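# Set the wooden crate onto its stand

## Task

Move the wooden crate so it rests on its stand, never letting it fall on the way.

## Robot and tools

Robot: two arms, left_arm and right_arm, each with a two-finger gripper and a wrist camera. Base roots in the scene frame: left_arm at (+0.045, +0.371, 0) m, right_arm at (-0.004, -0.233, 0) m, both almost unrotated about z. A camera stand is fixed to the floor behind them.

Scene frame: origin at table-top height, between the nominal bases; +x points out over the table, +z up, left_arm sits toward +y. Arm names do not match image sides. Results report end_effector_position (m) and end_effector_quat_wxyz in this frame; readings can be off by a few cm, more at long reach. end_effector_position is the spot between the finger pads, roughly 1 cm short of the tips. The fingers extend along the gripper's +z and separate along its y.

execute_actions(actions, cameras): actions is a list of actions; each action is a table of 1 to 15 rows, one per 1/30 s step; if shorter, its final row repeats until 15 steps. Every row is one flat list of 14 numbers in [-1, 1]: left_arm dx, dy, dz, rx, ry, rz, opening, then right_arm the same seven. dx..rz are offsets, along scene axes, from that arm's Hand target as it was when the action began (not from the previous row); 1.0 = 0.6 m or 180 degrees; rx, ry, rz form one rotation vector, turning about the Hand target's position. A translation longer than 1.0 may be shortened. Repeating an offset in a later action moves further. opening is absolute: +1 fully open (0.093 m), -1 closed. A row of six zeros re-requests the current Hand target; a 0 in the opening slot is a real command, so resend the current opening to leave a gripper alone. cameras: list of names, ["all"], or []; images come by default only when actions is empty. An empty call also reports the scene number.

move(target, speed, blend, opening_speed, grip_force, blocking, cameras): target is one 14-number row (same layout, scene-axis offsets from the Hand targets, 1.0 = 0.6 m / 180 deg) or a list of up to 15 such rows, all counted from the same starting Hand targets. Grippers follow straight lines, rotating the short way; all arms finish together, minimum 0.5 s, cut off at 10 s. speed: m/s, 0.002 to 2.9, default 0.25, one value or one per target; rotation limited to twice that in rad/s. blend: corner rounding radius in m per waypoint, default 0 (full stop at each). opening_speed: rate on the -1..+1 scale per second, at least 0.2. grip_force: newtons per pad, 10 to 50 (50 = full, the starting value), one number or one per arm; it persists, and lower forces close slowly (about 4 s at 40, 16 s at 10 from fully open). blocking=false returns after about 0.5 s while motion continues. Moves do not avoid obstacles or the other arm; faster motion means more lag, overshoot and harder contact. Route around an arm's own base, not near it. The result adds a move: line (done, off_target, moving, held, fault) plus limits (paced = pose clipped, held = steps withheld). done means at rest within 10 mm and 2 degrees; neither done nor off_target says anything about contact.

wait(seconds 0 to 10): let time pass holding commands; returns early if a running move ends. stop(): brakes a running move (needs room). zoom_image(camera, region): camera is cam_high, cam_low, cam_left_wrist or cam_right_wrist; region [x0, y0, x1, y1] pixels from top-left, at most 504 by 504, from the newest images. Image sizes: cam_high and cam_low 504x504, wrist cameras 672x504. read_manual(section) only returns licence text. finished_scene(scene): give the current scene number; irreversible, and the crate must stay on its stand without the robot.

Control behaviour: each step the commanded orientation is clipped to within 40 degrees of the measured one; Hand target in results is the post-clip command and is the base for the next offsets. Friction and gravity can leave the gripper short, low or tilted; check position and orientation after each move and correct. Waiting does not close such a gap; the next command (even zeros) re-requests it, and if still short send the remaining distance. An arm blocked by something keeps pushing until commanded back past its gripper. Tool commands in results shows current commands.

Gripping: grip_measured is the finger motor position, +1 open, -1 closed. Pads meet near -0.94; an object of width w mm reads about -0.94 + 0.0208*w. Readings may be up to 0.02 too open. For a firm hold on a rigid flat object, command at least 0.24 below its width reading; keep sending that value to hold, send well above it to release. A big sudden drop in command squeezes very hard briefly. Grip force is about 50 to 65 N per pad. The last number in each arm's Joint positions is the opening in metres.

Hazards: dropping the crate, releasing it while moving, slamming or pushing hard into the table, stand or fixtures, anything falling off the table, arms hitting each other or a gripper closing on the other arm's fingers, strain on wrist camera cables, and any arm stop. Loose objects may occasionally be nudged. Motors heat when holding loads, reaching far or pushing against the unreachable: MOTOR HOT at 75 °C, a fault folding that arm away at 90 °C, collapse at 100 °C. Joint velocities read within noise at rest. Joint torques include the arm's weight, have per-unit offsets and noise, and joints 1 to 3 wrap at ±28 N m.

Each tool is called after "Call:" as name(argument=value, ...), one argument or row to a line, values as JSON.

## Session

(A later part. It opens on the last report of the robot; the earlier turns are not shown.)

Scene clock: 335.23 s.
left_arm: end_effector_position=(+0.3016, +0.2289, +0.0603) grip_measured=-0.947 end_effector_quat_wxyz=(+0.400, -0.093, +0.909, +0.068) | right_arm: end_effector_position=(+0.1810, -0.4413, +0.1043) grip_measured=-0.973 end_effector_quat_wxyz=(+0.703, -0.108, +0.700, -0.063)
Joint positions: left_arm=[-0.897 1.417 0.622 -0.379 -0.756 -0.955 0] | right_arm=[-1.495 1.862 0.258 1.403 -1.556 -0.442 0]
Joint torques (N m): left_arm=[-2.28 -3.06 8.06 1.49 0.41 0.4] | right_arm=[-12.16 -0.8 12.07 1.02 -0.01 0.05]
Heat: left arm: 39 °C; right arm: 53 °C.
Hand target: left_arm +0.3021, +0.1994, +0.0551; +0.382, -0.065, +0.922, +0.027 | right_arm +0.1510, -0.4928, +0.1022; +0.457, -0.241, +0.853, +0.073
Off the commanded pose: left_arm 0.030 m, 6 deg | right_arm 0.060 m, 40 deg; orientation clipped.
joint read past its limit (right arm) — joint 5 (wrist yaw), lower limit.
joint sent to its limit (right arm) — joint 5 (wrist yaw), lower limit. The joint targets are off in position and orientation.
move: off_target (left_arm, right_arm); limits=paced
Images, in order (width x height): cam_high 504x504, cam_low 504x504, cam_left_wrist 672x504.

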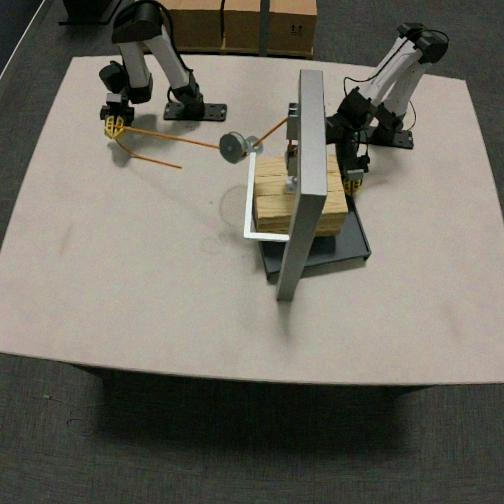

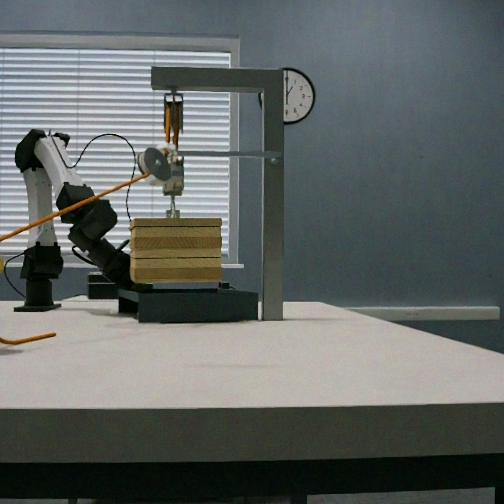

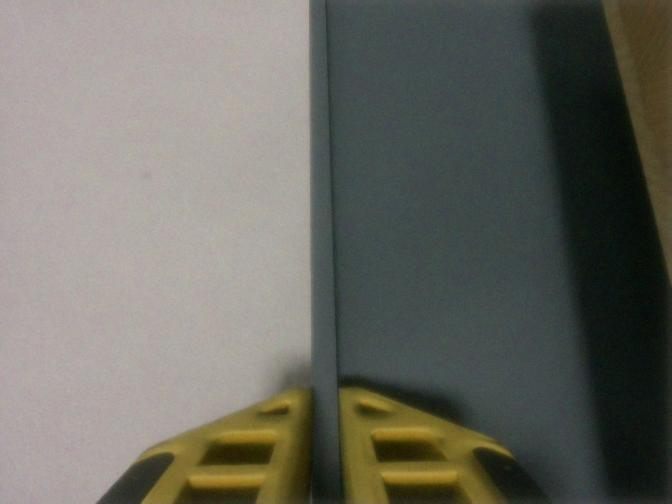

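Call:
move(
  target=[-0.0235, -0.0407, 0, 0, 0, -0.078, -1, 0, 0, 0, 0, 0, 0, -1],
  speed=0.08,
  cameras=["cam_left_wrist", "cam_low"],
)

Call:
zoom_image(
  camera="cam_low",
  region=[90, 170, 270, 350],
)

Scene clock: 370.33 s.
left_arm: end_effector_position=(+0.2995, +0.1984, +0.0602) grip_measured=-0.947 end_effector_quat_wxyz=(+0.405, -0.010, +0.914, +0.021) | right_arm: end_effector_position=(+0.1810, -0.4413, +0.1043) grip_measured=-0.973 end_effector_quat_wxyz=(+0.703, -0.108, +0.700, -0.063)
Joint positions: left_arm=[-0.934 1.391 0.581 -0.229 -0.679 -0.777 0] | right_arm=[-1.495 1.862 0.258 1.403 -1.556 -0.442 0]
Joint torques (N m): left_arm=[-2.59 -6.94 5.09 1.62 0.67 0.87] | right_arm=[-12.19 -0.95 12.01 1.09 -0.04 0.05]
Heat: left arm: 42 °C; right arm: 54 °C.
Hand target: left_arm +0.2879, +0.1749, +0.0550; +0.382, +0.048, +0.923, -0.020 | right_arm +0.1510, -0.4928, +0.1022; +0.457, -0.241, +0.853, +0.073
Off the commanded pose: left_arm 0.027 m, 9 deg | right_arm 0.060 m, 40 deg.
joint read past its limit (right arm) — joint 5 (wrist yaw), lower limit.
joint sent to its limit (right arm) — joint 5 (wrist yaw), lower limit. The joint targets are off in position and orientation.
move: off_target (left_arm, right_arm)
Images, in order (width x height): cam_low 504x504, cam_left_wrist 672x504.

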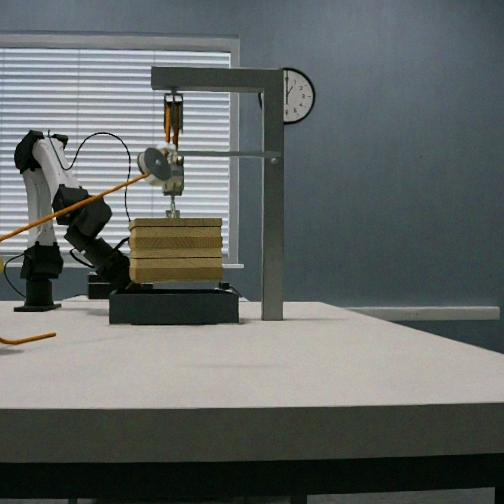

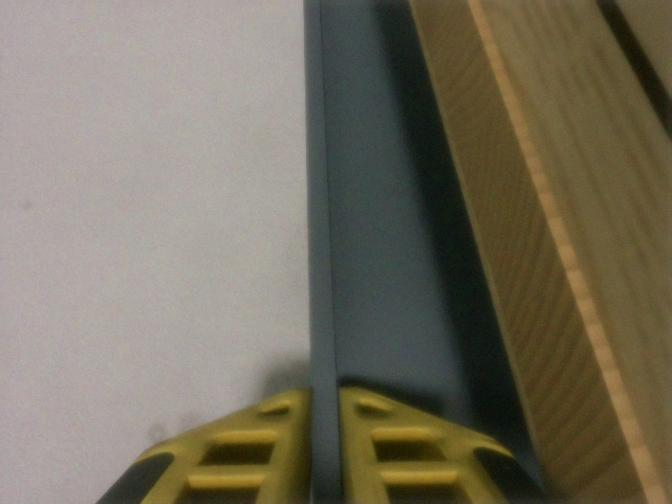

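Scaled by 2.800.

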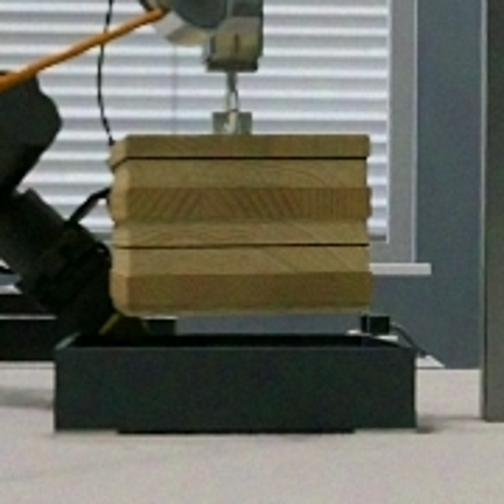

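Call:
move(
  target=[
    [0.0193, 0.0392, 0.0087, 0, 0, 0.0533, -1, 0.0633, 0.1547, 0.0163, 0, 0, 0, -1],
    [0.0193, 0.0392, 0.0087, 0, 0, 0.0533, -1, 0.1133, 0.2763, 0.0297, -0.0033, 0.0629, 0.0323, -1],
    [0.0193, 0.0392, 0.0087, 0, 0, 0.0533, -1, 0.1433, 0.3463, 0.0413, -0.0033, 0.0629, 0.0323, -1],
  ],
  speed=0.07,
  blend=0.02,
  cameras=["cam_left_wrist", "cam_low", "cam_high"],
)

Call:
zoom_image(
  camera="cam_low",
  region=[90, 170, 270, 350],
)

Scene clock: 423.83 s.
left_arm: end_effector_position=(+0.3005, +0.2012, +0.0601) grip_measured=-0.947 end_effector_quat_wxyz=(+0.396, -0.032, +0.917, +0.016) | right_arm: end_effector_position=(+0.2333, -0.2836, +0.1219) grip_measured=-0.973 end_effector_quat_wxyz=(+0.365, -0.266, +0.884, +0.119)
Joint positions: left_arm=[-0.918 1.391 0.594 -0.257 -0.663 -0.819 0] | right_arm=[-0.709 1.17 0.754 -0.907 -0.756 -1.194 0]
Joint torques (N m): left_arm=[0.47 -5.18 7.76 0.95 -0.05 0] | right_arm=[0.94 -1.17 9.94 0.78 -0.39 -0.19]
Heat: left arm: 39 °C; right arm: 52 °C.
Hand target: left_arm +0.2995, +0.1985, +0.0602; +0.382, -0.029, +0.924, +0.012 | right_arm +0.2370, -0.2851, +0.1270; +0.365, -0.277, +0.881, +0.115
Off the commanded pose: left_arm 0.003 m, 2 deg | right_arm 0.006 m, 1 deg.
move: done; limits=paced
Images, in order (width x height): cam_high 504x504, cam_low 504x504, cam_left_wrist 672x504.

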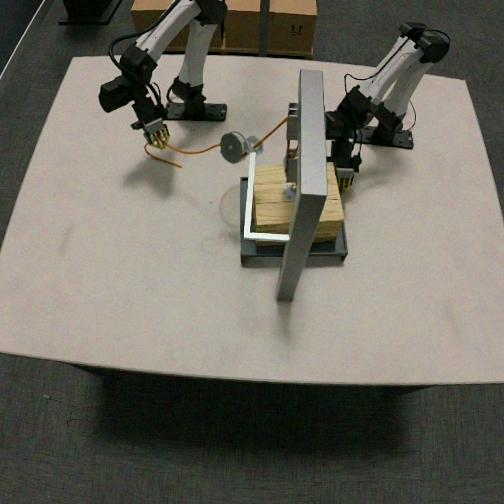

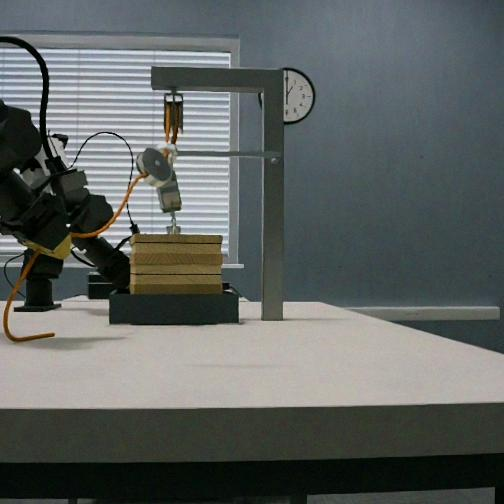

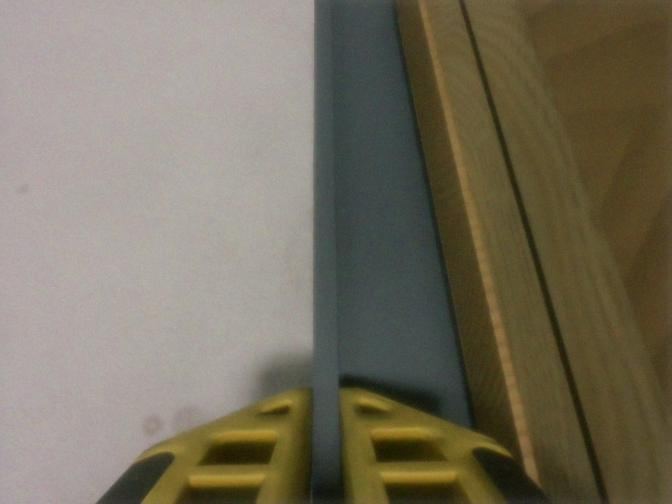

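Scaled by 2.800.

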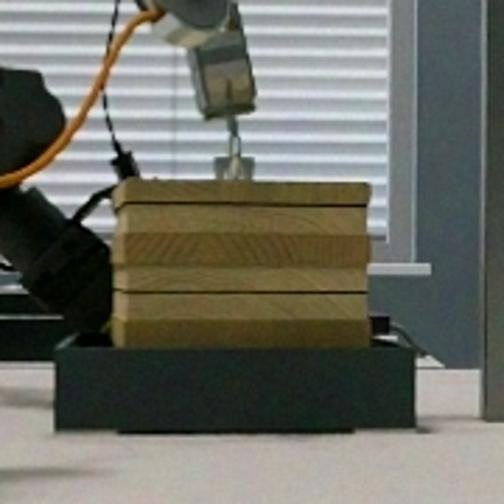

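Call:
move(
  target=[
    [0, 0.0008, 0, 0, 0, 0, -0.72, 0, 0, -0.1, 0, 0, 0, -1],
    [-0.06, 0.003, 0.0567, 0, 0, 0, -0.72, 0, 0, -0.1, 0, 0, 0, 0.6],
    [-0.1325, 0.1358, 0.4667, 0, 0, 0, -0.72, -0.06, -0.025, 0.12, 0, 0, 0, 0.6],
  ],
  speed=[0.12, 0.12, 0.3],
  opening_speed=2,
  cameras=["all"],
)

Scene clock: 454.53 s.
left_arm: end_effector_position=(+0.2213, +0.2794, +0.3387) grip_measured=-0.722 end_effector_quat_wxyz=(+0.399, -0.020, +0.916, -0.021) | right_arm: end_effector_position=(+0.1986, -0.2979, +0.1920) grip_measured=+0.597 end_effector_quat_wxyz=(+0.356, -0.274, +0.886, +0.118)
Joint positions: left_arm=[-1.013 1.034 1.57 -1.575 -0.662 -0.883 0.011] | right_arm=[-0.894 1.169 1.05 -1.395 -0.767 -1.47 0.074]
Joint torques (N m): left_arm=[0.47 -0.24 6.3 1.17 -0.29 0.12] | right_arm=[-0.62 -1.06 9.29 0.41 -0.66 -0.17]
Heat: left arm: 42 °C; right arm: 49 °C.
Hand target: left_arm +0.2199, +0.2799, +0.3402; +0.382, -0.029, +0.923, +0.012 | right_arm +0.2010, -0.3001, +0.1990; +0.365, -0.277, +0.881, +0.115
Off the commanded pose: left_arm 0.002 m, 4 deg | right_arm 0.008 m, 1 deg.
joint sent to its limit (left arm) — joint 4 (wrist pitch), lower limit. The joint targets are off in orientation, not in position.
move: off_target (left_arm)

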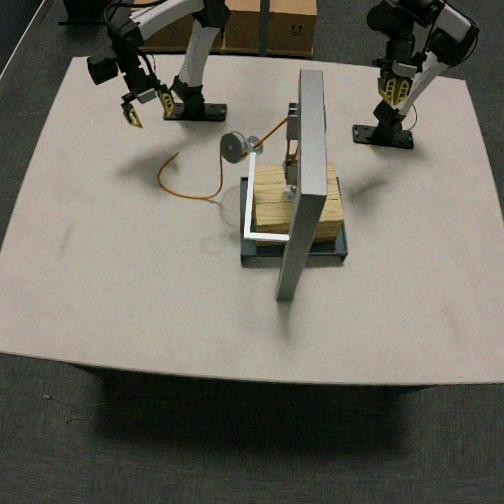

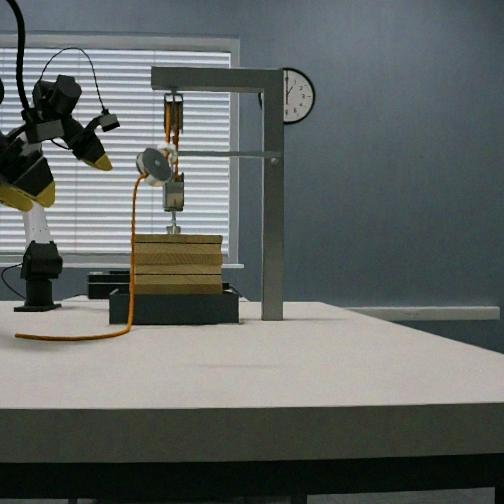

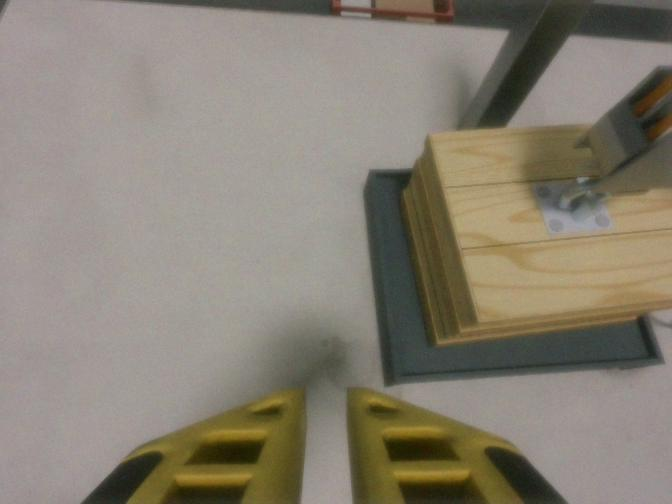

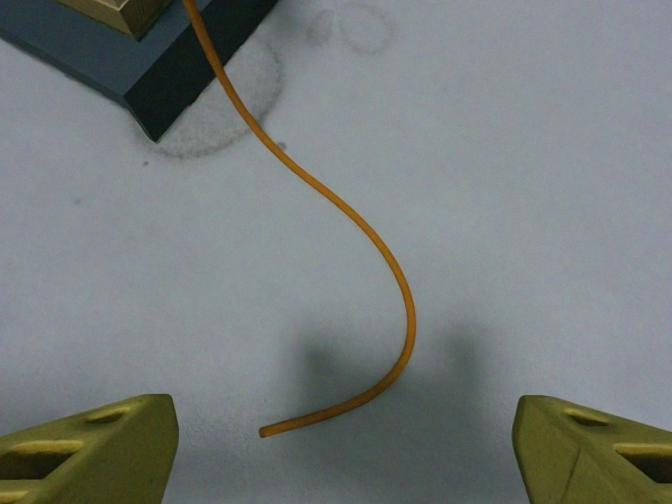

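Call:
finished_scene(
  scene=2,
)

The scene is finished: the task was done.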